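## Task

In cabinet BB41, reseat the LC fibre jumper at switch port 29, which is the fifth of the switch's six fibre ports counting from the left as seen by the robot. Draw its plug completely out of that port, then insert it back into port 29 until it latches. No other plug may be unlatched or removed, and none may be squeezed, pushed or pulled hard. No plug may be forced inward, outward or sideways in a port. No cord may be kinked or crushed, and no far end may be tugged hard. Every cord must be left without tight bends, and this jumper must not end up wrapped around or snagged on other jumpers.

## Robot and tools

Robot: two arms with parallel grippers. left_arm is the robot's own left and sits on the +y side; right_arm is on the -y side. Image left and right do not follow these names. The arm roots are at (+0.059, +/-0.239, +1.438) m.

Scene frame: the origin is on the floor at the centre of the robot's foot. +x points the way the robot faces, +y is to its left and +z is up. The rack need not be square to the robot. In each gripper's own frame, the fingers point along +z and open and close along y. end_effector_position is the spot between the finger pads, about 1 cm short of the fingertips. Reported positions and orientations can be a few cm off, more at long reach.

execute_actions(actions, cameras): actions is a list of actions. Each action is a table of up to 15 rows, and each row is one 1/30 s control step; if a table is short, its last row is held for the remaining steps. Every row is one list of 14 numbers, each in [-1, 1], covering both arms even when only one moves. The order is: left dx, dy, dz, rx, ry, rz, opening, then right dx, dy, dz, rx, ry, rz, opening. The six pose numbers are an offset, not a pose. They are measured from that arm's Hand target as it stood when the action began, along that Hand target's own axes. Every row counts from that same start, so rows do not add up, but sending the same offset again in a later action or call moves the arm further. Scale: 1.0 = 0.6 m for dx, dy, dz and 180 degrees for rx, ry, rz. rx, ry, rz together form one rotation vector. Six zeros re-request the current Hand target. The opening is absolute: +1 is fully open (0.094 m) and -1 is shut. Because 0 is a real opening command, repeat an arm's current opening to keep it unchanged. Images come back only when actions is [] or when cameras names them; ["all"] gives every camera.

move(target, speed, blend, opening_speed, grip_force, blocking, cameras): this drives the grippers along straight paths. target is one 14-number row as above, or a list of up to 15 such rows. Each row is an offset from the Hand targets at the start of the move, not from the previous row. speed is the top path speed in m/s, from 0.002 to 4.3 (default 0.25); rotation is capped at twice that value in rad/s. You can give one speed, or one per target. blend is a corner-rounding radius in metres; the default 0 stops at each target. opening_speed is the rate of change of the opening, per second on the -1..1 scale, with a minimum of 0.2. grip_force is the force limit per finger pad in newtons, from 10 to 50; it stays set until changed, and lower values close more slowly. blocking=false returns after about 0.5 s while the move keeps running. A move lasts at most 10 s. Paths do not avoid obstacles or the other arm, and faster moves lag and overshoot more. The result adds a "move:" line giving the ending (done, off_target, moving, held, fault) and any limits (paced = the sent pose was clipped, held = steps were withheld). done means within 10 mm and 2 degrees, but it does not tell you whether anything is touching.

wait(seconds 0..10) lets the scene run while each arm holds its last command. stop() brakes a running move. zoom_image(camera, region=[x0,y0,x1,y1]) magnifies one camera's latest image; the region is in pixels, at most 504 wide and 504 high, and only cameras in the newest image set can be used. Cameras: cam_head_left, cam_head_right (fixed head pair, pinhole), cam_left_wrist, cam_right_wrist (fisheye), all 672x504. Calibration (K, distortion, T_world_to_cam) is supplied; a wrist image can lag while its arm moves. read_manual(section="licences") only returns licence text. finished_scene(scene) ends the current scene, given by its number; this cannot be undone, and the task must already hold without the robot.

Result lines: end_effector_position (m) and end_effector_quat_wxyz per arm. Hand target is the last commanded pose after clipping, and the next offsets start from it. Tool commands are the present opening commands. grip_measured is the measured opening on the command scale; it reads up to about 2.5 mm wide when empty. The last Joint positions entry is the opening in m. Joint velocities may read "within noise". Joint torques are the total drive output and include gravity; entries 3 and 4 wrap at +/-28 N m. Step readings list positions during actions. MOTOR HOT warns of heating, and OVER-TEMPERATURE FAULT means that arm has gone limp for 30-60 s or more.

Behaviour: each step, the commanded orientation is limited to 40 degrees from the measured one. Grippers often rest a little short of the Hand target; resend the target or add the missing distance. Very small moves may not start. A blocked arm keeps pressing until you command a target back past the gripper. Do not route paths close to an arm's own base. The clearance check does not stop the grippers or wrist cameras from hitting each other. Gripping: the pad force rises about 1 N per 0.001 of closing below first contact, then jumps to the force limit near 20 N. For small LC plugs and latches, use a low grip_force and a slow opening_speed. To release, command an opening well above grip_measured.

Avoid: fast contact, slamming into the rack or switch, dropping the plug, hard pushes, pressing one arm against the other, and knocking anything out of the work area. Do not leave an arm stretched out or pushing against something, because that overheats its motors.

Each tool is called after "Call:" as name([rows], argument=value, ...), one row to a line, values as JSON.

## Session

Call:
execute_actions(actions=[])

Scene clock: 0.00 s.
left_arm: end_effector_position=(+0.6386, +0.4048, +1.0399) grip_measured=+1.000 end_effector_quat_wxyz=(+0.172, -0.295, +0.931, +0.130) | right_arm: end_effector_position=(+0.4850, -0.3159, +1.1244) grip_measured=+1.000 end_effector_quat_wxyz=(+0.430, +0.520, +0.735, -0.074)
Joint positions: left_arm=[-1.441 1.612 1.129 0.168 -0.208 -0.448 0.094] | right_arm=[1.694 1.732 0.526 1.369 0.659 0.913 0.094]
Joint velocities: within noise
Joint torques (N m): no reading
Heat: left arm: hottest elbow 32 °C; right arm: hottest wrist pitch 33 °C.
Hand target: left_arm +0.6380, +0.4044, +1.0368; +0.171, -0.295, +0.931, +0.130 | right_arm +0.4824, -0.3161, +1.1280; +0.429, +0.520, +0.735, -0.074
Tool commands: left_gripper/opening=+1.0 right_gripper/opening=+1.0

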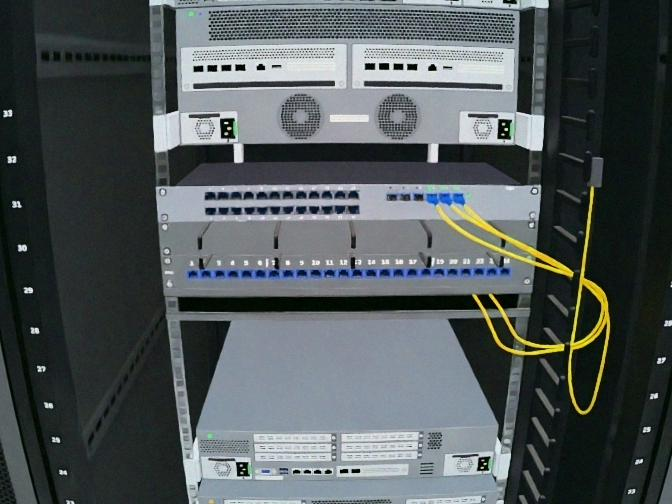

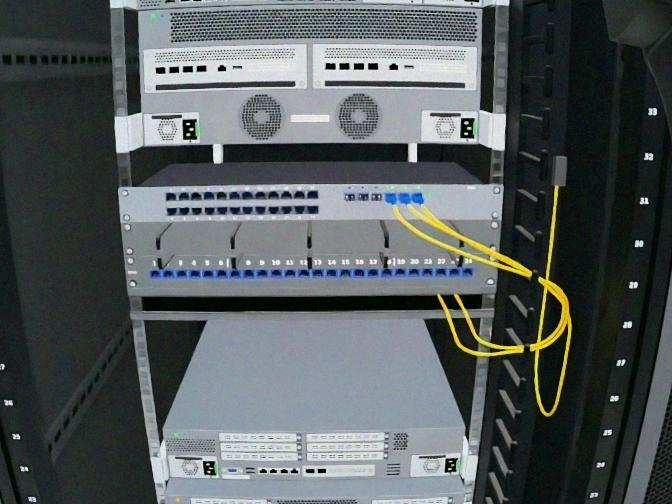

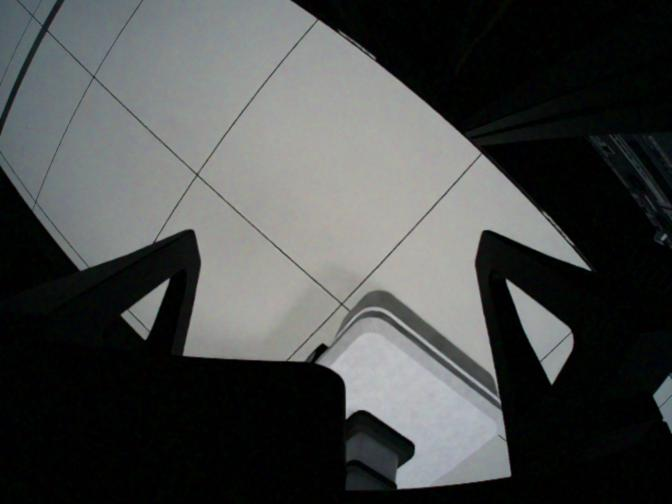

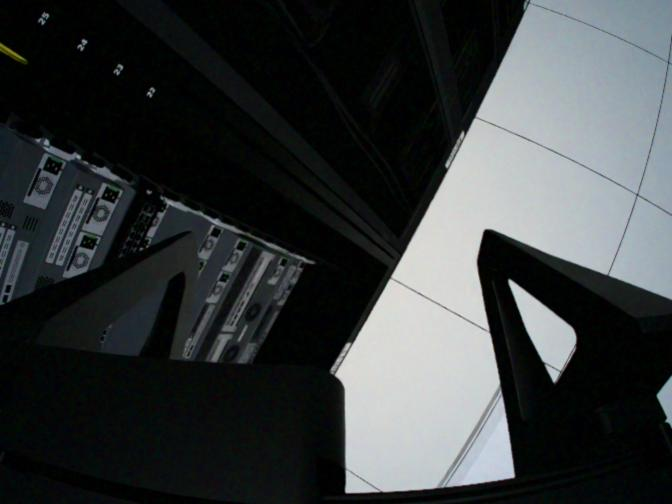

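Call:
zoom_image(camera="cam_head_left", region=[370, 170, 520, 300])

Call:
zoom_image(camera="cam_head_right", region=[330, 170, 480, 300])

Call:
zoom_image(camera="cam_head_left", region=[440, 140, 672, 420])

Call:
zoom_image(camera="cam_head_right", region=[410, 140, 642, 420])

Call:
zoom_image(camera="cam_head_left", region=[0, 0, 672, 504])

Scaled by 3.360 from the camera's 672x504 image, which has a finer 960x720 frame.

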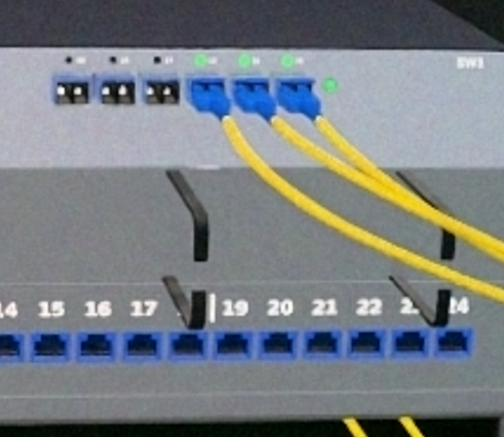

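Scaled by 3.360 from the camera's 672x504 image, which has a finer 960x720 frame.

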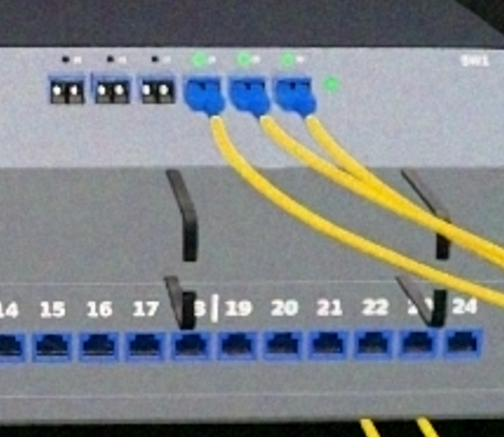

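Scaled by 1.800 from the camera's 672x504 image, which has a finer 960x720 frame.

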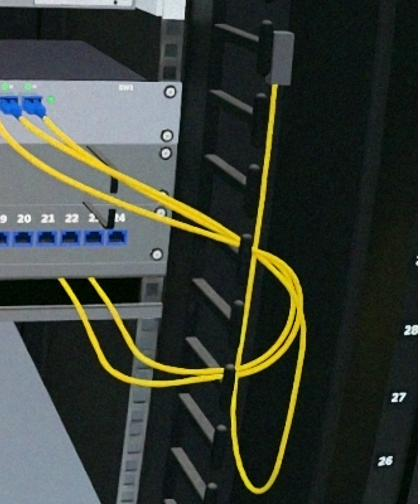

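Scaled by 1.800 from the camera's 672x504 image, which has a finer 960x720 frame.

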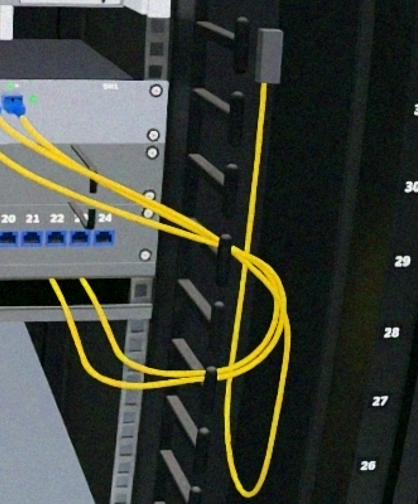

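Region (0, 0, 672, 504) is 672x504 pixels. A region can be at most 504 by 504 pixels.

Call:
move(target=[0,0,0,0,0,0,1, -0.184,0.589,-0.254,-0.2845,-0.1463,-0.2135,1], cameras=["all"])

Scene clock: 62.50 s.
left_arm: end_effector_position=(+0.6386, +0.4048, +1.0399) grip_measured=+1.000 end_effector_quat_wxyz=(+0.172, -0.295, +0.931, +0.130) | right_arm: end_effector_position=(+0.6933, -0.1522, +1.4081) grip_measured=+1.000 end_effector_quat_wxyz=(+0.698, -0.001, +0.716, -0.001)
Joint positions: left_arm=[-1.441 1.612 1.129 0.168 -0.208 -0.448 0.094] | right_arm=[1.976 1.195 0.603 1.538 0.167 -0.331 0.094]
Joint torques (N m): left_arm=[-0.32 -15.97 1.28 0.96 -0.16 -0.03] | right_arm=[2.73 -12.98 3.44 1.7 -0.48 -0.13]
Heat: left arm: hottest shoulder 33 °C; right arm: hottest shoulder 33 °C.
Hand target: left_arm +0.6380, +0.4044, +1.0368; +0.171, -0.295, +0.931, +0.130 | right_arm +0.7005, -0.1502, +1.4200; +0.707, +0.000, +0.707, +0.000
Off the commanded pose: left_arm 0.003 m, 0 deg | right_arm 0.014 m, 1 deg.
move: off_target (right_arm)
camera_calibration:
cam_right_wrist: T_world_to_cam=[[0.0035298, -0.999878, 0.0152447, -0.176016], [-0.60195, -0.014298, -0.798405, 1.54395], [0.798526, -0.00635833, -0.601927, 0.41848], [0, 0, 0, 1]] pos_world=[0.595838, -0.151258, 1.48728]

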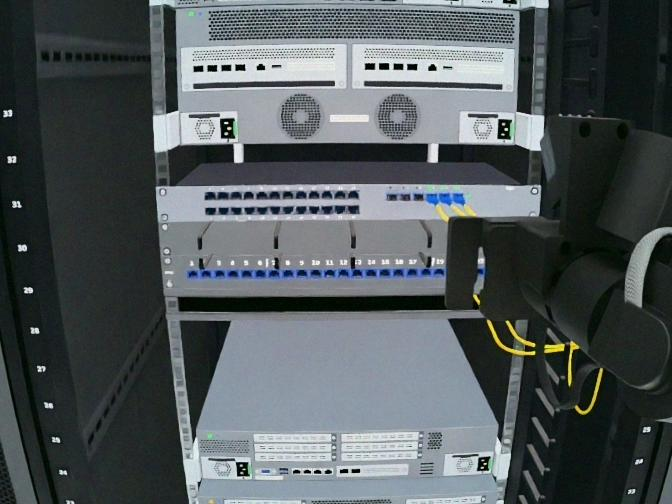

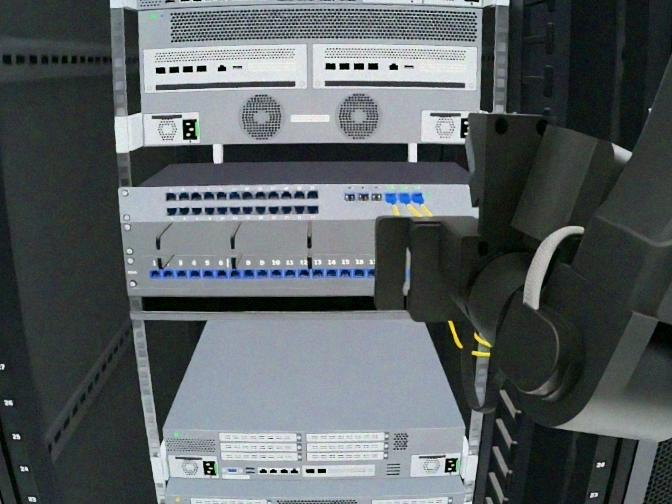

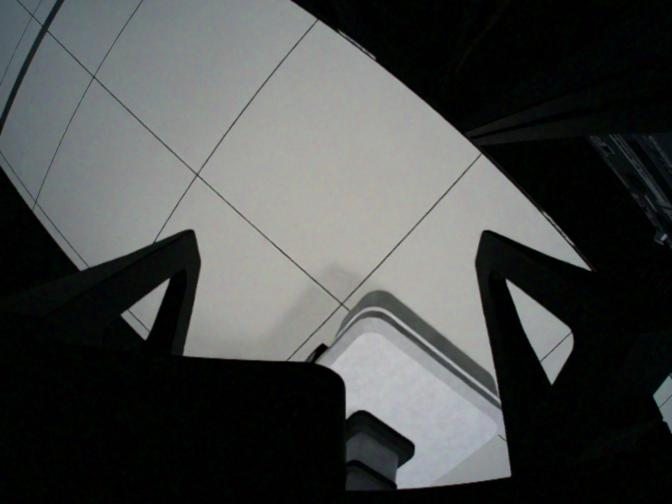

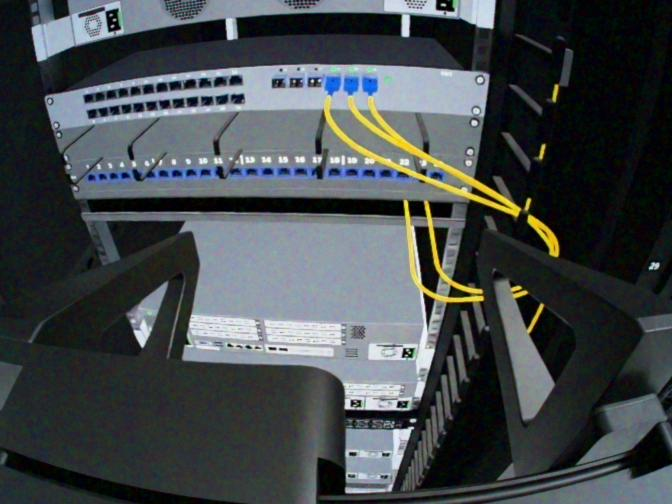

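Call:
zoom_image(camera="cam_right_wrist", region=[260, 50, 420, 170])

Call:
zoom_image(camera="cam_right_wrist", region=[400, 60, 600, 330])

Scaled by 3.150 from the camera's 672x504 image, which has a finer 960x720 frame.

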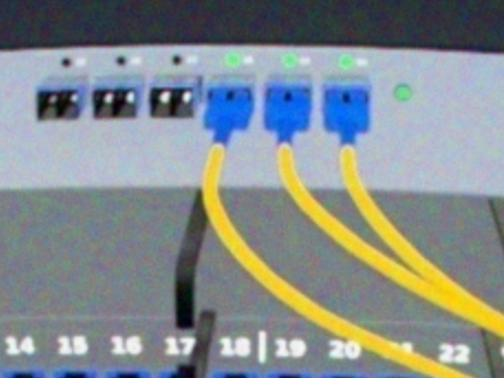

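Scaled by 1.867 from the camera's 672x504 image, which has a finer 960x720 frame.

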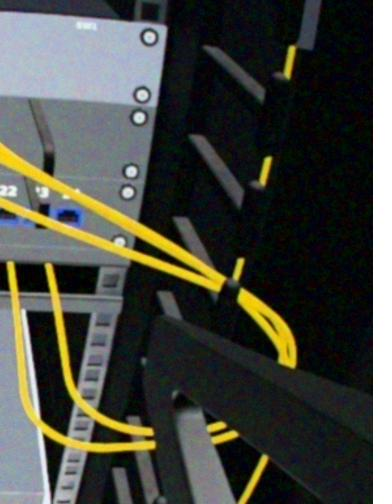

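Call:
move(target=[0,0,0,0,0,0,1, -0.07,0,0.175,0,0,0,1], cameras=["cam_right_wrist","cam_head_right"])

Call:
zoom_image(camera="cam_right_wrist", region=[260, 60, 480, 240])

Scene clock: 78.07 s.
left_arm: end_effector_position=(+0.6386, +0.4048, +1.0399) grip_measured=+1.000 end_effector_quat_wxyz=(+0.172, -0.295, +0.931, +0.130) | right_arm: end_effector_position=(+0.7936, -0.1491, +1.4511) grip_measured=+1.000 end_effector_quat_wxyz=(+0.698, -0.003, +0.716, +0.001)
Joint positions: left_arm=[-1.441 1.612 1.129 0.168 -0.208 -0.448 0.094] | right_arm=[1.976 1.121 0.857 1.209 0.162 -0.331 0.094]
Joint torques (N m): left_arm=[-0.79 -15.62 1.26 0.99 -0.16 0] | right_arm=[2.08 -13.57 7.71 1.73 -0.49 -0.06]
Heat: left arm: hottest shoulder 33 °C; right arm: hottest shoulder 34 °C.
Hand target: left_arm +0.6380, +0.4044, +1.0368; +0.171, -0.295, +0.931, +0.130 | right_arm +0.8054, -0.1501, +1.4620; +0.707, -0.001, +0.707, +0.000
Off the commanded pose: left_arm 0.003 m, 0 deg | right_arm 0.016 m, 2 deg.
move: off_target (right_arm)
camera_calibration:
cam_right_wrist: T_world_to_cam=[[0.00932342, -0.999825, 0.0162416, -0.179975], [-0.60224, -0.0185806, -0.798099, 1.63779], [0.798261, -0.00234032, -0.602307, 0.365654], [0, 0, 0, 1]] pos_world=[0.696132, -0.148657, 1.53028]
Images, in order (width x height): cam_head_right 672x504, cam_right_wrist 672x504.

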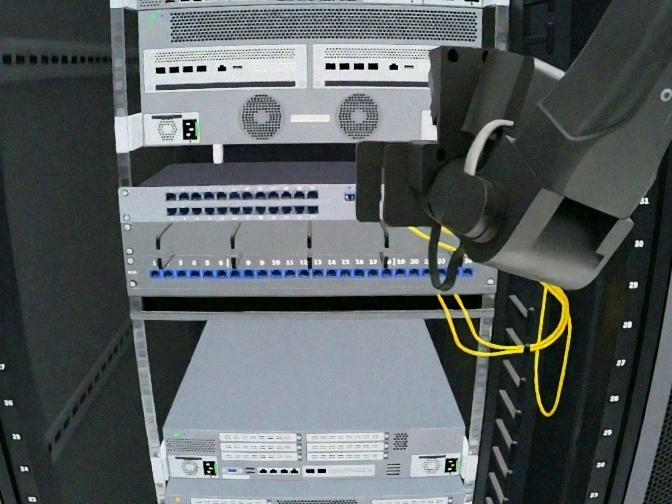

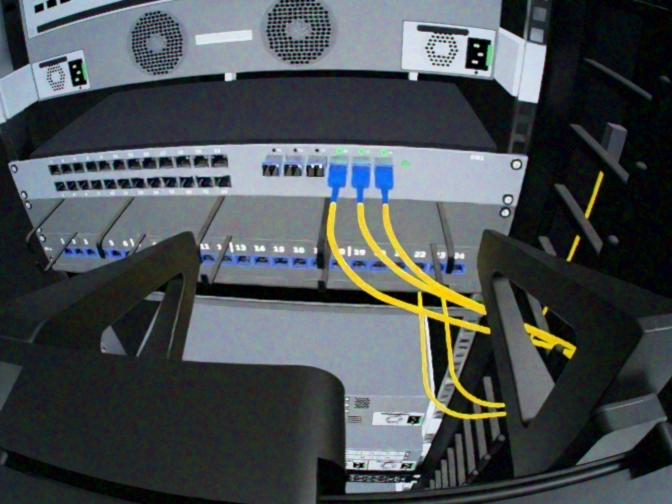

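Scaled by 2.291 from the camera's 672x504 image, which has a finer 960x720 frame.

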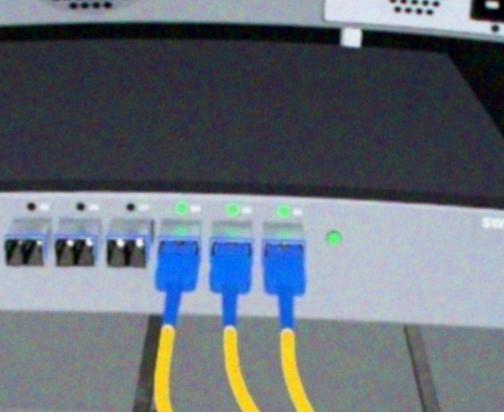

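Call:
zoom_image(camera="cam_right_wrist", region=[320, 140, 410, 215])

Scaled by 5.600 from the camera's 672x504 image, which has a finer 960x720 frame.

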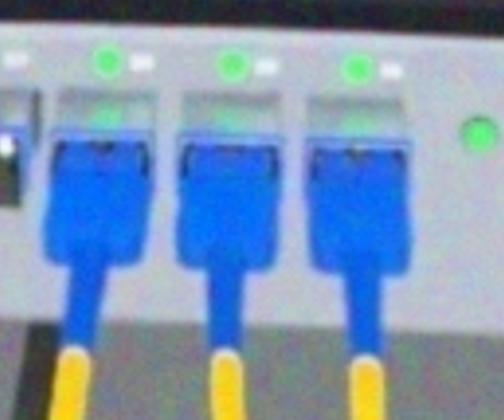

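Call:
move(target=[0,0,0,0,0,0,1, -0.007,0,0.095,0,0,0,1], cameras=["cam_right_wrist"], speed=0.12)

Call:
zoom_image(camera="cam_right_wrist", region=[300, 160, 440, 265])

Scene clock: 103.57 s.
left_arm: end_effector_position=(+0.6386, +0.4048, +1.0399) grip_measured=+1.000 end_effector_quat_wxyz=(+0.172, -0.295, +0.931, +0.130) | right_arm: end_effector_position=(+0.8487, -0.1463, +1.4564) grip_measured=+1.000 end_effector_quat_wxyz=(+0.698, -0.006, +0.716, +0.000)
Joint positions: left_arm=[-1.441 1.612 1.129 0.168 -0.208 -0.448 0.094] | right_arm=[1.962 1.171 1.022 1.09 0.15 -0.325 0.094]
Joint torques (N m): left_arm=[-0.73 -15.79 1.25 0.96 -0.13 -0.06] | right_arm=[1.55 -15.09 9.13 1.76 -0.45 0.06]
Heat: left arm: hottest shoulder 34 °C; right arm: hottest shoulder 35 °C.
Hand target: left_arm +0.6380, +0.4044, +1.0368; +0.171, -0.295, +0.931, +0.130 | right_arm +0.8624, -0.1500, +1.4663; +0.707, +0.000, +0.707, +0.000
Off the commanded pose: left_arm 0.003 m, 0 deg | right_arm 0.017 m, 2 deg.
move: off_target (right_arm)
camera_calibration:
cam_right_wrist: T_world_to_cam=[[0.0132585, -0.999683, 0.0214125, -0.188651], [-0.602121, -0.0250785, -0.798011, 1.67414], [0.798295, -0.00231251, -0.602263, 0.324699], [0, 0, 0, 1]] pos_world=[0.751328, -0.145855, 1.53557]
Images, in order (width x height): cam_right_wrist 672x504.

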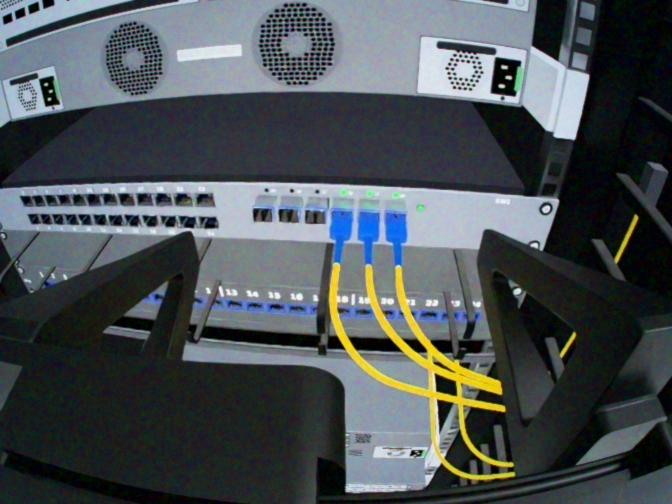

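Scaled by 3.600 from the camera's 672x504 image, which has a finer 960x720 frame.

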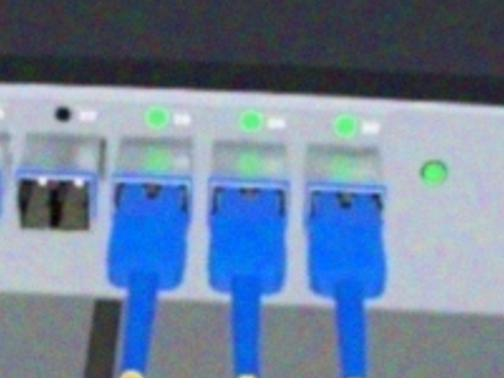

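Call:
move([
  [0,0,0,0,0,0,1, 0.0,0.06,-0.1,0.109,0.109,0.491,-0.9],
  [0,0,0,0,0,0,1, 0.043,0.12,0.038,0.109,0.109,0.491,-0.9],
], cameras=["cam_right_wrist","cam_head_left"], speed=0.15)

Call:
zoom_image(camera="cam_right_wrist", region=[236, 0, 436, 150])

Scene clock: 170.77 s.
left_arm: end_effector_position=(+0.6386, +0.4048, +1.0399) grip_measured=+1.000 end_effector_quat_wxyz=(+0.172, -0.295, +0.931, +0.130) | right_arm: end_effector_position=(+0.8487, -0.1463, +1.4564) grip_measured=+1.000 end_effector_quat_wxyz=(+0.698, -0.006, +0.716, +0.001)
Joint positions: left_arm=[-1.441 1.612 1.129 0.168 -0.208 -0.448 0.094] | right_arm=[1.962 1.171 1.022 1.09 0.15 -0.324 0.094]
Joint torques (N m): left_arm=[-0.85 -15.85 1.31 1.1 -0.17 -0.02] | right_arm=[1.73 -14.97 9.14 1.78 -0.49 0.04]
Heat: left arm: no reading; right arm: no reading.
Hand target: left_arm +0.6380, +0.4044, +1.0368; +0.171, -0.295, +0.931, +0.130 | right_arm +0.8624, -0.1500, +1.4663; +0.707, +0.000, +0.707, +0.000
Tool commands: left_gripper/opening=+1.0 right_gripper/opening=+1.0
NO CONTROL: MOTORS OFF. The power of the arms went off while the arms waited for this call, through no command of yours: the arms are limp, and their grippers may let go. The readings of the arms here are old: from when control was lost, or earlier. What the arms strike, push or drop without control can cost score or fail the task. If the arms hit each other without control, that can cost score but does not end the scene. A move or wait that this ends or prevents says "fault": that word means this event, not a fault of the arms. Your reply's later calls are not run. Nothing of this call ran. The arms run no command until a result says that a person gave control back. To wait, call execute_actions with no actions, or call wait with any seconds it accepts: either call returns when control is back, or after at most 30 seconds. The wait itself costs no score and uses none of the scene's actions.
move: fault; path passed 0 of 2 targets
camera_calibration:
cam_right_wrist: T_world_to_cam=[[0.0132359, -0.999691, 0.0210527, -0.188083], [-0.602123, -0.0247778, -0.798019, 1.67419], [0.798294, -0.00211381, -0.602265, 0.324733], [0, 0, 0, 1]] pos_world=[0.751328, -0.145855, 1.53557]
Images, in order (width x height): cam_head_left 672x504, cam_right_wrist 672x504.

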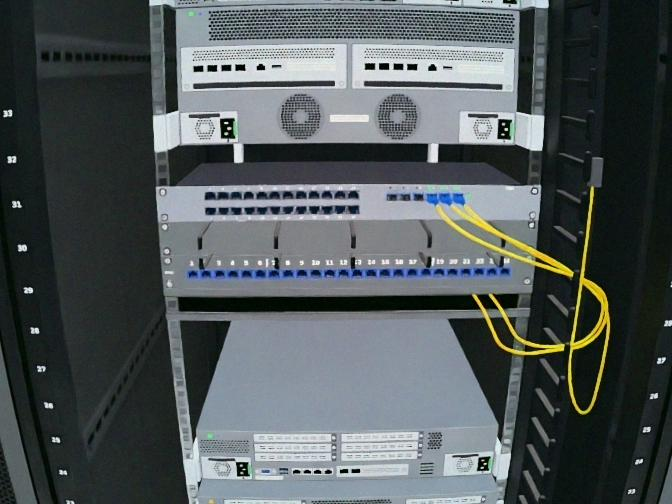

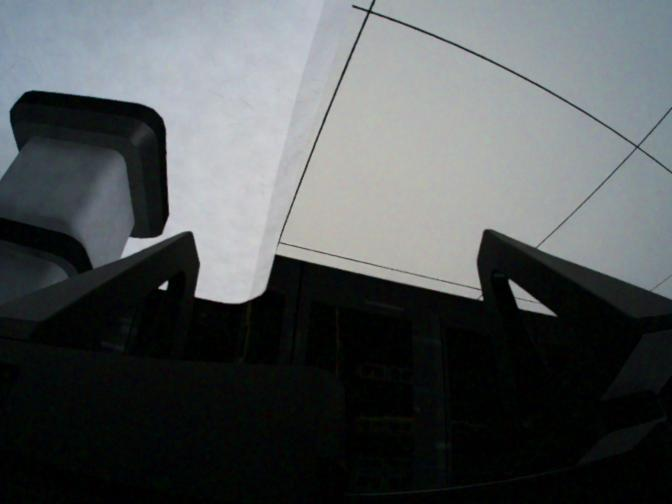

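Scaled by 2.520 from the camera's 672x504 image, which has a finer 960x720 frame.

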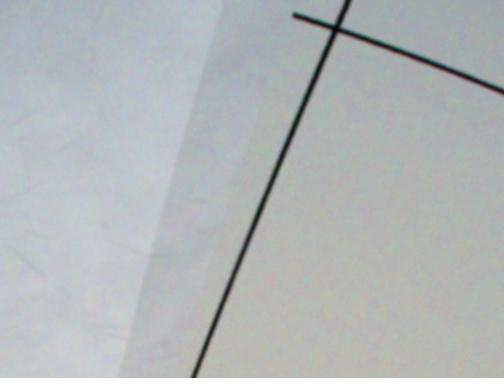

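Call:
wait(seconds=5, cameras=["all"])

Scene clock: 192.97 s.
left_arm: end_effector_position=(+0.6386, +0.4048, +1.0399) grip_measured=+1.000 end_effector_quat_wxyz=(+0.172, -0.295, +0.931, +0.130) | right_arm: end_effector_position=(+0.8487, -0.1463, +1.4564) grip_measured=+1.000 end_effector_quat_wxyz=(+0.698, -0.006, +0.716, +0.001)
Joint positions: left_arm=[-1.441 1.612 1.129 0.168 -0.208 -0.448 0.094] | right_arm=[1.962 1.171 1.022 1.09 0.15 -0.324 0.094]
Joint torques (N m): left_arm=[-0.85 -15.85 1.31 1.1 -0.17 -0.02] | right_arm=[1.73 -14.97 9.14 1.78 -0.49 0.04]
Heat: left arm: no reading; right arm: no reading.
Hand target: left_arm +0.6380, +0.4044, +1.0368; +0.171, -0.295, +0.931, +0.130 | right_arm +0.8624, -0.1500, +1.4663; +0.707, +0.000, +0.707, +0.000
Tool commands: left_gripper/opening=+1.0 right_gripper/opening=+1.0
NO CONTROL, STILL: no person has given control back yet. The readings of the arms here are still the old ones. Call execute_actions with no actions, or call wait, again.
wait: 0.00 of 5 s (a fault stop came first)
camera_calibration:
cam_right_wrist: T_world_to_cam=[[0.0132359, -0.999691, 0.0210527, -0.188083], [-0.602123, -0.0247778, -0.798019, 1.67419], [0.798294, -0.00211381, -0.602265, 0.324733], [0, 0, 0, 1]] pos_world=[0.751328, -0.145855, 1.53557]

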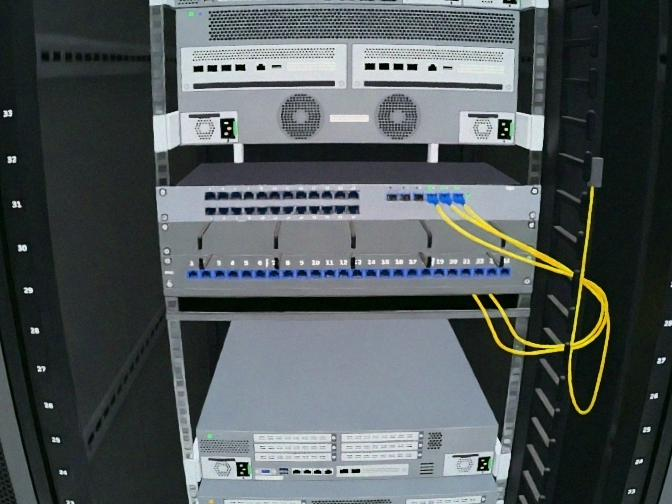

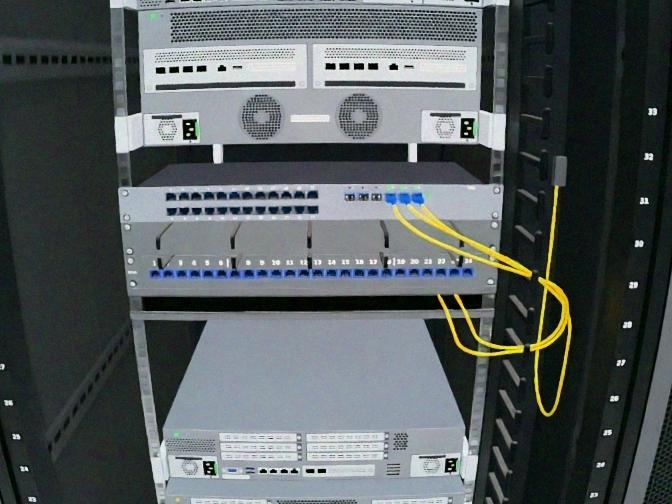

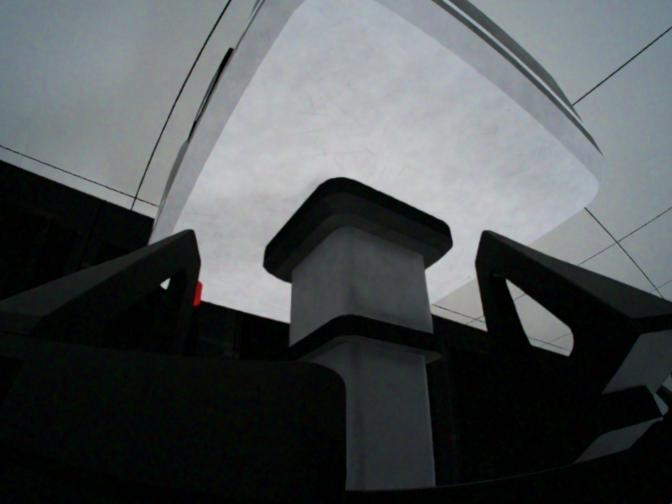

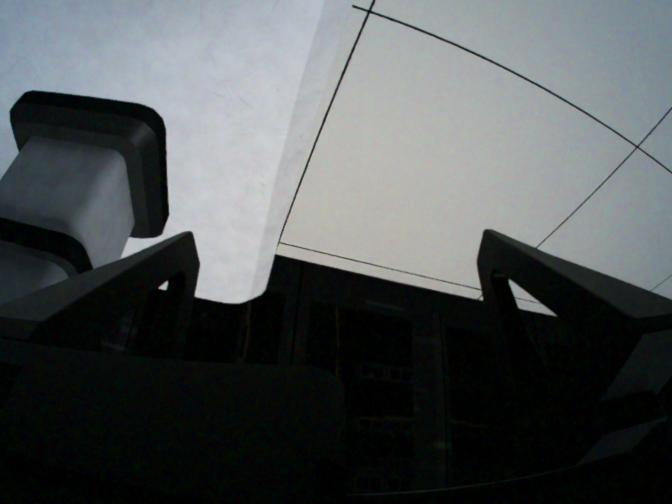

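Call:
wait(seconds=5, cameras=[])

Scene clock: 220.63 s.
left_arm: end_effector_position=(+0.6386, +0.4048, +1.0399) grip_measured=+1.000 end_effector_quat_wxyz=(+0.172, -0.295, +0.931, +0.130) | right_arm: end_effector_position=(+0.8487, -0.1463, +1.4564) grip_measured=+1.000 end_effector_quat_wxyz=(+0.698, -0.006, +0.716, +0.001)
Joint positions: left_arm=[-1.441 1.612 1.129 0.168 -0.208 -0.448 0.094] | right_arm=[1.962 1.171 1.022 1.09 0.15 -0.324 0.094]
Joint torques (N m): left_arm=[-0.85 -15.85 1.31 1.1 -0.17 -0.02] | right_arm=[1.73 -14.97 9.14 1.78 -0.49 0.04]
Heat: left arm: no reading; right arm: no reading.
Hand target: left_arm +0.6380, +0.4044, +1.0368; +0.171, -0.295, +0.931, +0.130 | right_arm +0.8624, -0.1500, +1.4663; +0.707, +0.000, +0.707, +0.000
Tool commands: left_gripper/opening=+1.0 right_gripper/opening=+1.0
NO CONTROL, STILL: no person has given control back yet. The readings of the arms here are still the old ones. Call execute_actions with no actions, or call wait, again.
wait: 0.00 of 5 s (a fault stop came first)
No camera images: "cameras" was empty.

Call:
wait(seconds=5, cameras=[])

Scene clock: 239.37 s.
left_arm: end_effector_position=(+0.6386, +0.4048, +1.0399) grip_measured=+1.000 end_effector_quat_wxyz=(+0.172, -0.295, +0.931, +0.130) | right_arm: end_effector_position=(+0.8487, -0.1463, +1.4564) grip_measured=+1.000 end_effector_quat_wxyz=(+0.698, -0.006, +0.716, +0.001)
Joint positions: left_arm=[-1.441 1.612 1.129 0.168 -0.208 -0.448 0.094] | right_arm=[1.962 1.171 1.022 1.09 0.15 -0.324 0.094]
Joint torques (N m): left_arm=[-0.85 -15.85 1.31 1.1 -0.17 -0.02] | right_arm=[1.73 -14.97 9.14 1.78 -0.49 0.04]
Heat: left arm: no reading; right arm: no reading.
Hand target: left_arm +0.6380, +0.4044, +1.0368; +0.171, -0.295, +0.931, +0.130 | right_arm +0.8624, -0.1500, +1.4663; +0.707, +0.000, +0.707, +0.000
Tool commands: left_gripper/opening=+1.0 right_gripper/opening=+1.0
NO CONTROL, STILL: no person has given control back yet. The readings of the arms here are still the old ones. Call execute_actions with no actions, or call wait, again.
wait: 0.00 of 5 s (a fault stop came first)
No camera images: "cameras" was empty.

Call:
wait(seconds=10, cameras=[])

Scene clock: 250.90 s.
left_arm: end_effector_position=(+0.3179, +0.2171, +0.5345) grip_measured=+1.000 end_effector_quat_wxyz=(-0.154, -0.269, +0.948, -0.073) | right_arm: end_effector_position=(+0.2668, -0.2683, +0.5265) grip_measured=+1.000 end_effector_quat_wxyz=(+0.157, +0.138, -0.978, +0.002)
Joint positions: left_arm=[-1.577 3.123 2.6 -0.368 0.199 -0.455 0.094] | right_arm=[1.569 3.158 2.564 -0.329 0.069 -0.346 0.094]
Joint torques (N m): left_arm=[-2.43 -0.15 -0.73 0.05 0.12 -0.02] | right_arm=[-0.5 -0.03 -0.25 0.47 -0.07 -0.02]
Heat: left arm: hottest shoulder 32 °C; right arm: hottest shoulder 33 °C.
Hand target: left_arm +0.3179, +0.2171, +0.5345; -0.154, -0.269, +0.948, -0.073 | right_arm +0.2668, -0.2683, +0.5265; -0.157, -0.138, +0.978, -0.002
Tool commands: left_gripper/opening=+0.999999 right_gripper/opening=+1.0
CONTROL GIVEN BACK BY A PERSON. The power is on again. The arms and their grippers hold where they came to rest, not your last command. Their grippers do not squeeze until commanded. The arms may rest on the table, on a part, on each other or against the robot's own body, stand at a joint limit or lie folded up, and parts may have moved. Move slowly at first; if an arm does not follow, try another direction. If the arms lie or press on each other, first move them apart, starting from their current pose. A hard hit or press between them can end the scene. Commands run again from your next reply on.
wait: 0.00 of 10 s (a fault stop came first)
No camera images: "cameras" was empty.

Call:
move([
  [0,0,0,0,0,0,1, -0.161,-0.067,-0.44,0.029,-0.24,0.029,1],
  [0,0,0,0,0,0,1, -0.095,-0.042,-0.95,0.0718,-0.597,0.0733,1],
], cameras=["all"], speed=0.15, blend=0.04)

Scene clock: 277.40 s.
left_arm: end_effector_position=(+0.3216, +0.2173, +0.5350) grip_measured=+1.000 end_effector_quat_wxyz=(-0.152, -0.269, +0.948, -0.073) | right_arm: end_effector_position=(+0.5033, -0.2542, +1.0382) grip_measured=+1.000 end_effector_quat_wxyz=(+0.419, -0.034, +0.907, +0.024)
Joint positions: left_arm=[-1.577 3.12 2.6 -0.368 0.199 -0.455 0.094] | right_arm=[1.56 2.019 0.703 1.561 -0.138 -0.088 0.094]
Joint torques (N m): left_arm=[-2.26 -7.41 -0.36 -0.09 0.22 -0.01] | right_arm=[0.26 -12.1 -7.31 2.62 0.02 0.07]
Heat: left arm: hottest shoulder 32 °C; right arm: hottest shoulder 33 °C.
Hand target: left_arm +0.3178, +0.2170, +0.5345; -0.154, -0.269, +0.948, -0.073 | right_arm +0.5007, -0.2503, +1.0496; +0.703, -0.001, +0.711, +0.000
Off the commanded pose: left_arm 0.004 m, 0 deg | right_arm 0.013 m, 41 deg; orientation clipped.
CONTROL GIVEN BACK BY A PERSON, as an earlier result said. Commands run again.
joint sent to its limit (right arm) — joint 4 (wrist pitch), upper limit. The joint targets are off in orientation, not in position.
move: off_target (right_arm); limits=paced
camera_calibration:
cam_left_wrist: T_world_to_cam=[[0.559506, -0.825505, 0.0741279, -0.0455536], [-0.529749, -0.287394, 0.797979, -0.186253], [-0.637431, -0.485743, -0.598109, 0.757635], [0, 0, 0, 1]] pos_world=[0.40976, 0.276883, 0.605151]
cam_right_wrist: T_world_to_cam=[[0.0927495, -0.995667, -0.00665257, -0.292788], [-0.966214, -0.0883882, -0.242111, 0.719641], [0.240474, 0.0288835, -0.970226, 1.01902], [0, 0, 0, 1]] pos_world=[0.477435, -0.257344, 1.16097]

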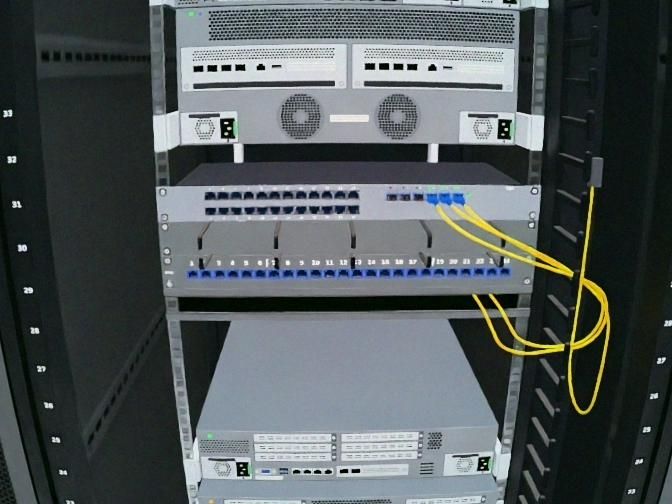

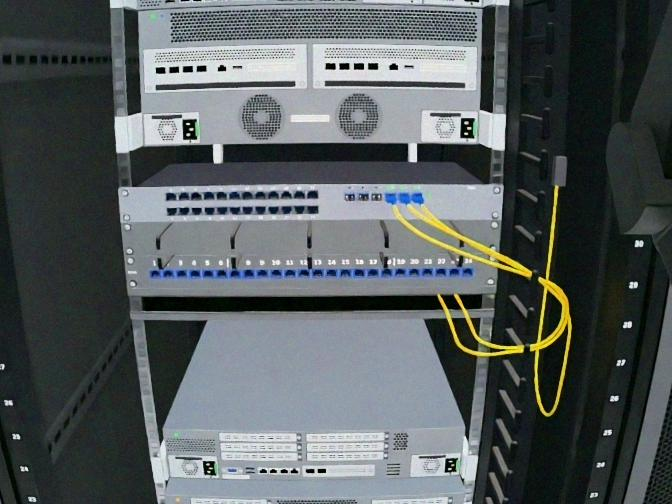

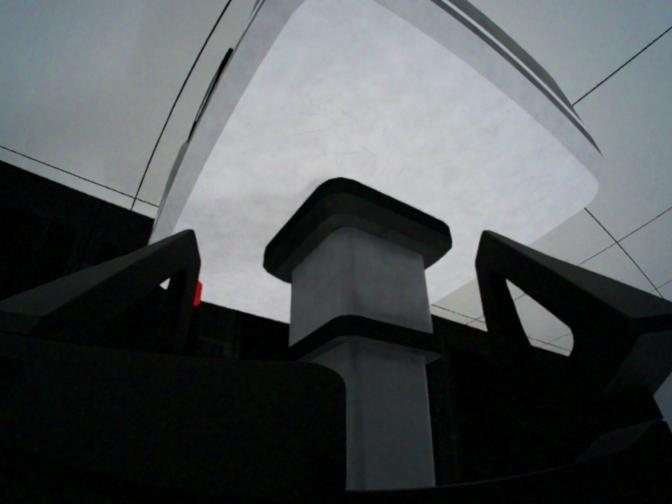

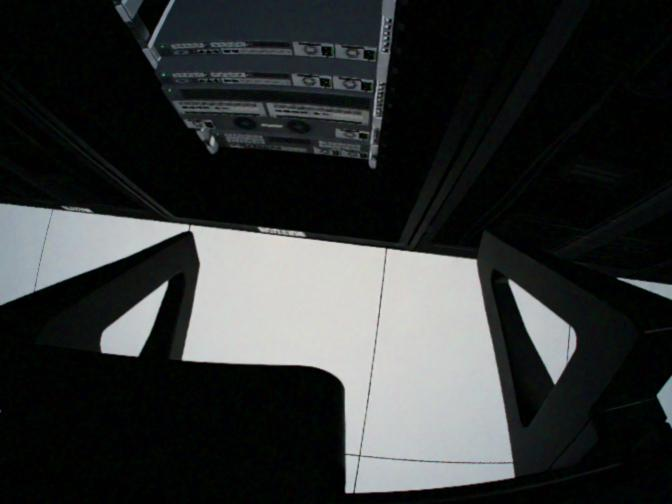

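Call:
move([
  [0,0,0,0,0,0,1, -0.583,0.217,0.30,0,0,0,-0.9],
  [0,0,0,0,0,0,1, -0.667,0.287,0.48,0.109,0.109,0.491,-0.9],
], cameras=["cam_right_wrist","cam_head_left"], speed=0.2, blend=0.04)

Scene clock: 293.27 s.
left_arm: end_effector_position=(+0.3216, +0.2173, +0.5350) grip_measured=+1.000 end_effector_quat_wxyz=(-0.152, -0.269, +0.948, -0.073) | right_arm: end_effector_position=(+0.7749, -0.0739, +1.4196) grip_measured=-0.898 end_effector_quat_wxyz=(+0.369, +0.593, +0.621, +0.356)
Joint positions: left_arm=[-1.577 3.12 2.6 -0.368 0.199 -0.455 0.094] | right_arm=[2.233 1.048 0.929 0.655 0.516 1.172 0.005]
Joint torques (N m): left_arm=[-2.14 -7.41 -0.34 -0.08 0.23 0] | right_arm=[3.72 -14.33 9.21 1.43 -0.39 -0.04]
Heat: left arm: hottest shoulder 32 °C; right arm: hottest shoulder 34 °C.
Hand target: left_arm +0.3178, +0.2170, +0.5345; -0.154, -0.269, +0.948, -0.073 | right_arm +0.7932, -0.0770, +1.4461; +0.377, +0.598, +0.600, +0.376
Off the commanded pose: left_arm 0.004 m, 0 deg | right_arm 0.032 m, 3 deg.
move: off_target (right_arm)
camera_calibration:
cam_right_wrist: T_world_to_cam=[[-0.469474, -0.0559511, -0.881172, 1.61055], [-0.538515, 0.809025, 0.235542, 0.14719], [0.699711, 0.585105, -0.409946, 0.208459], [0, 0, 0, 1]] pos_world=[0.689514, -0.150938, 1.46996]
Images, in order (width x height): cam_head_left 672x504, cam_right_wrist 672x504.

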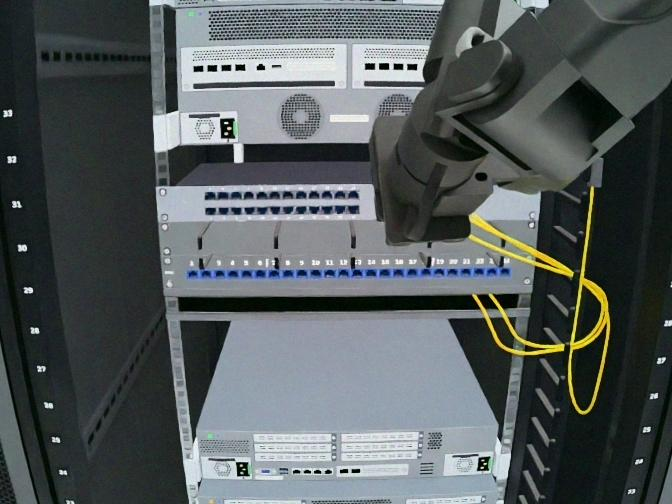

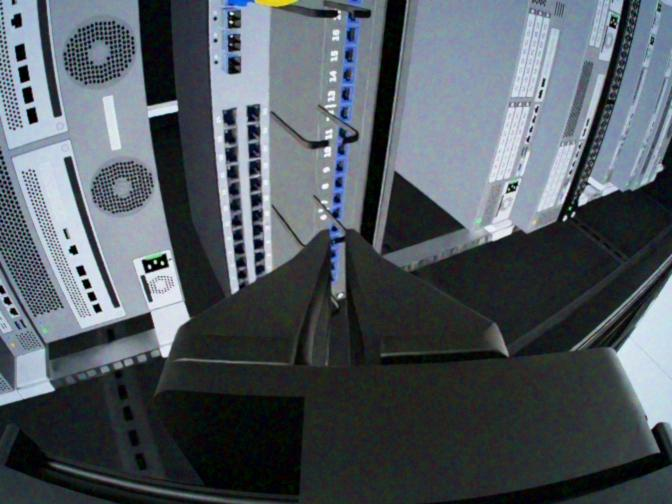

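Call:
move(target=[0,0,0,0,0,0,1, -0.035,0.11,0.123,0,-0.1,0.047,-0.9], cameras=["cam_right_wrist"], speed=0.1)

Call:
zoom_image(camera="cam_right_wrist", region=[200, 0, 400, 150])

Scene clock: 313.90 s.
left_arm: end_effector_position=(+0.3216, +0.2173, +0.5350) grip_measured=+1.000 end_effector_quat_wxyz=(-0.152, -0.269, +0.948, -0.073) | right_arm: end_effector_position=(+0.8745, -0.1000, +1.4596) grip_measured=-0.898 end_effector_quat_wxyz=(+0.437, +0.686, +0.503, +0.293)
Joint positions: left_arm=[-1.577 3.12 2.6 -0.368 0.199 -0.455 0.094] | right_arm=[2.256 1.191 1.282 0.624 0.821 1.211 0.005]
Joint torques (N m): left_arm=[-2.26 -7 -0.34 -0.02 0.21 -0.01] | right_arm=[4.95 -14.56 11.02 1.33 -0.06 -0.02]
Heat: left arm: hottest shoulder 32 °C; right arm: hottest shoulder 36 °C.
Hand target: left_arm +0.3178, +0.2170, +0.5345; -0.154, -0.269, +0.948, -0.073 | right_arm +0.8884, -0.0978, +1.4738; +0.437, +0.692, +0.488, +0.305
Off the commanded pose: left_arm 0.004 m, 0 deg | right_arm 0.020 m, 2 deg.
move: off_target (right_arm)
camera_calibration:
cam_right_wrist: T_world_to_cam=[[-0.435142, 0.0987394, -0.894931, 1.69678], [-0.232981, 0.947766, 0.217851, -0.0148552], [0.869696, 0.303298, -0.389409, -0.0363623], [0, 0, 0, 1]] pos_world=[0.766505, -0.142431, 1.50758]
Images, in order (width x height): cam_right_wrist 672x504.

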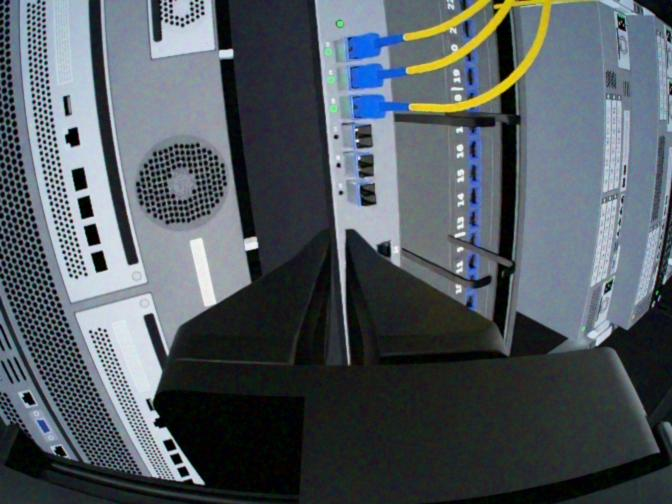

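Scaled by 2.520 from the camera's 672x504 image, which has a finer 960x720 frame.

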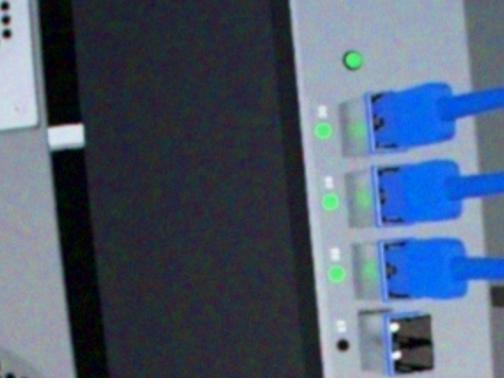

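Call:
zoom_image(camera="cam_right_wrist", region=[320, 20, 440, 120])

Scaled by 4.200 from the camera's 672x504 image, which has a finer 960x720 frame.

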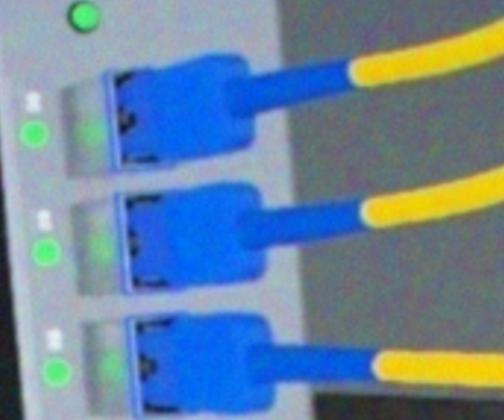

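Call:
move(target=[0,0,0,0,0,0,1, 0.0367,0.022,0.103,0,0,0,-0.9], cameras=["cam_right_wrist","cam_head_left"], speed=0.08)

Call:
zoom_image(camera="cam_right_wrist", region=[330, 0, 480, 120])

Scene clock: 389.10 s.
left_arm: end_effector_position=(+0.3216, +0.2173, +0.5350) grip_measured=+1.000 end_effector_quat_wxyz=(-0.152, -0.269, +0.948, -0.073) | right_arm: end_effector_position=(+0.9369, -0.0915, +1.4443) grip_measured=-0.898 end_effector_quat_wxyz=(+0.431, +0.688, +0.504, +0.294)
Joint positions: left_arm=[-1.577 3.12 2.6 -0.368 0.199 -0.455 0.094] | right_arm=[2.207 1.316 1.509 0.471 0.779 1.274 0.005]
Joint torques (N m): left_arm=[-2.43 -7.3 -0.35 -0.03 0.19 0] | right_arm=[4.07 -16.73 11.96 1.5 -0.36 -0.03]
Heat: left arm: hottest shoulder 32 °C; right arm: hottest elbow 40 °C.
Hand target: left_arm +0.3178, +0.2170, +0.5345; -0.154, -0.269, +0.948, -0.073 | right_arm +0.9536, -0.0979, +1.4586; +0.437, +0.692, +0.488, +0.304
Off the commanded pose: left_arm 0.004 m, 0 deg | right_arm 0.023 m, 2 deg.
move: off_target (right_arm)
camera_calibration:
cam_right_wrist: T_world_to_cam=[[-0.442061, 0.106474, -0.890643, 1.71028], [-0.23602, 0.944133, 0.230015, -0.0201328], [0.865377, 0.311891, -0.392234, -0.09027], [0, 0, 0, 1]] pos_world=[0.829413, -0.134939, 1.49247]
Images, in order (width x height): cam_head_left 672x504, cam_right_wrist 672x504.

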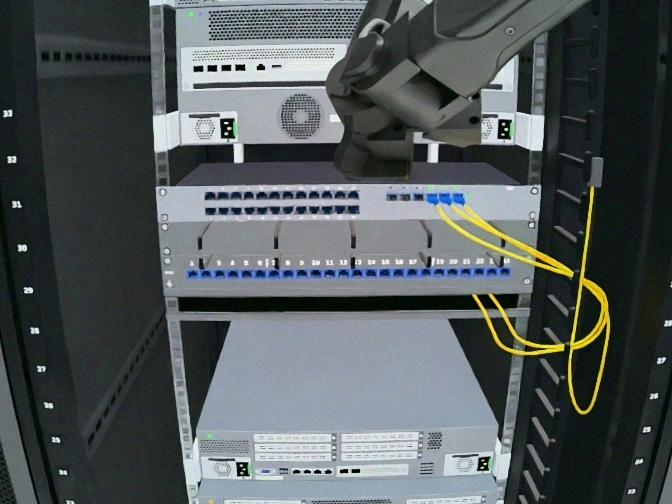

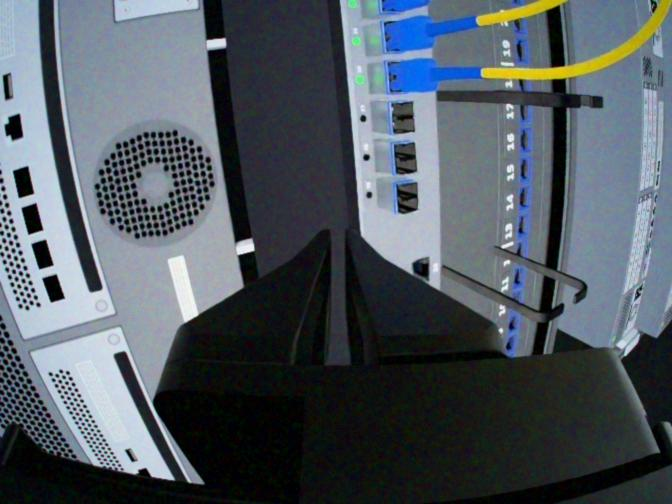

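Scaled by 3.360 from the camera's 672x504 image, which has a finer 960x720 frame.

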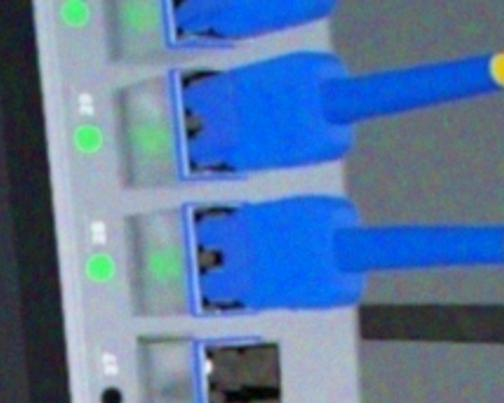

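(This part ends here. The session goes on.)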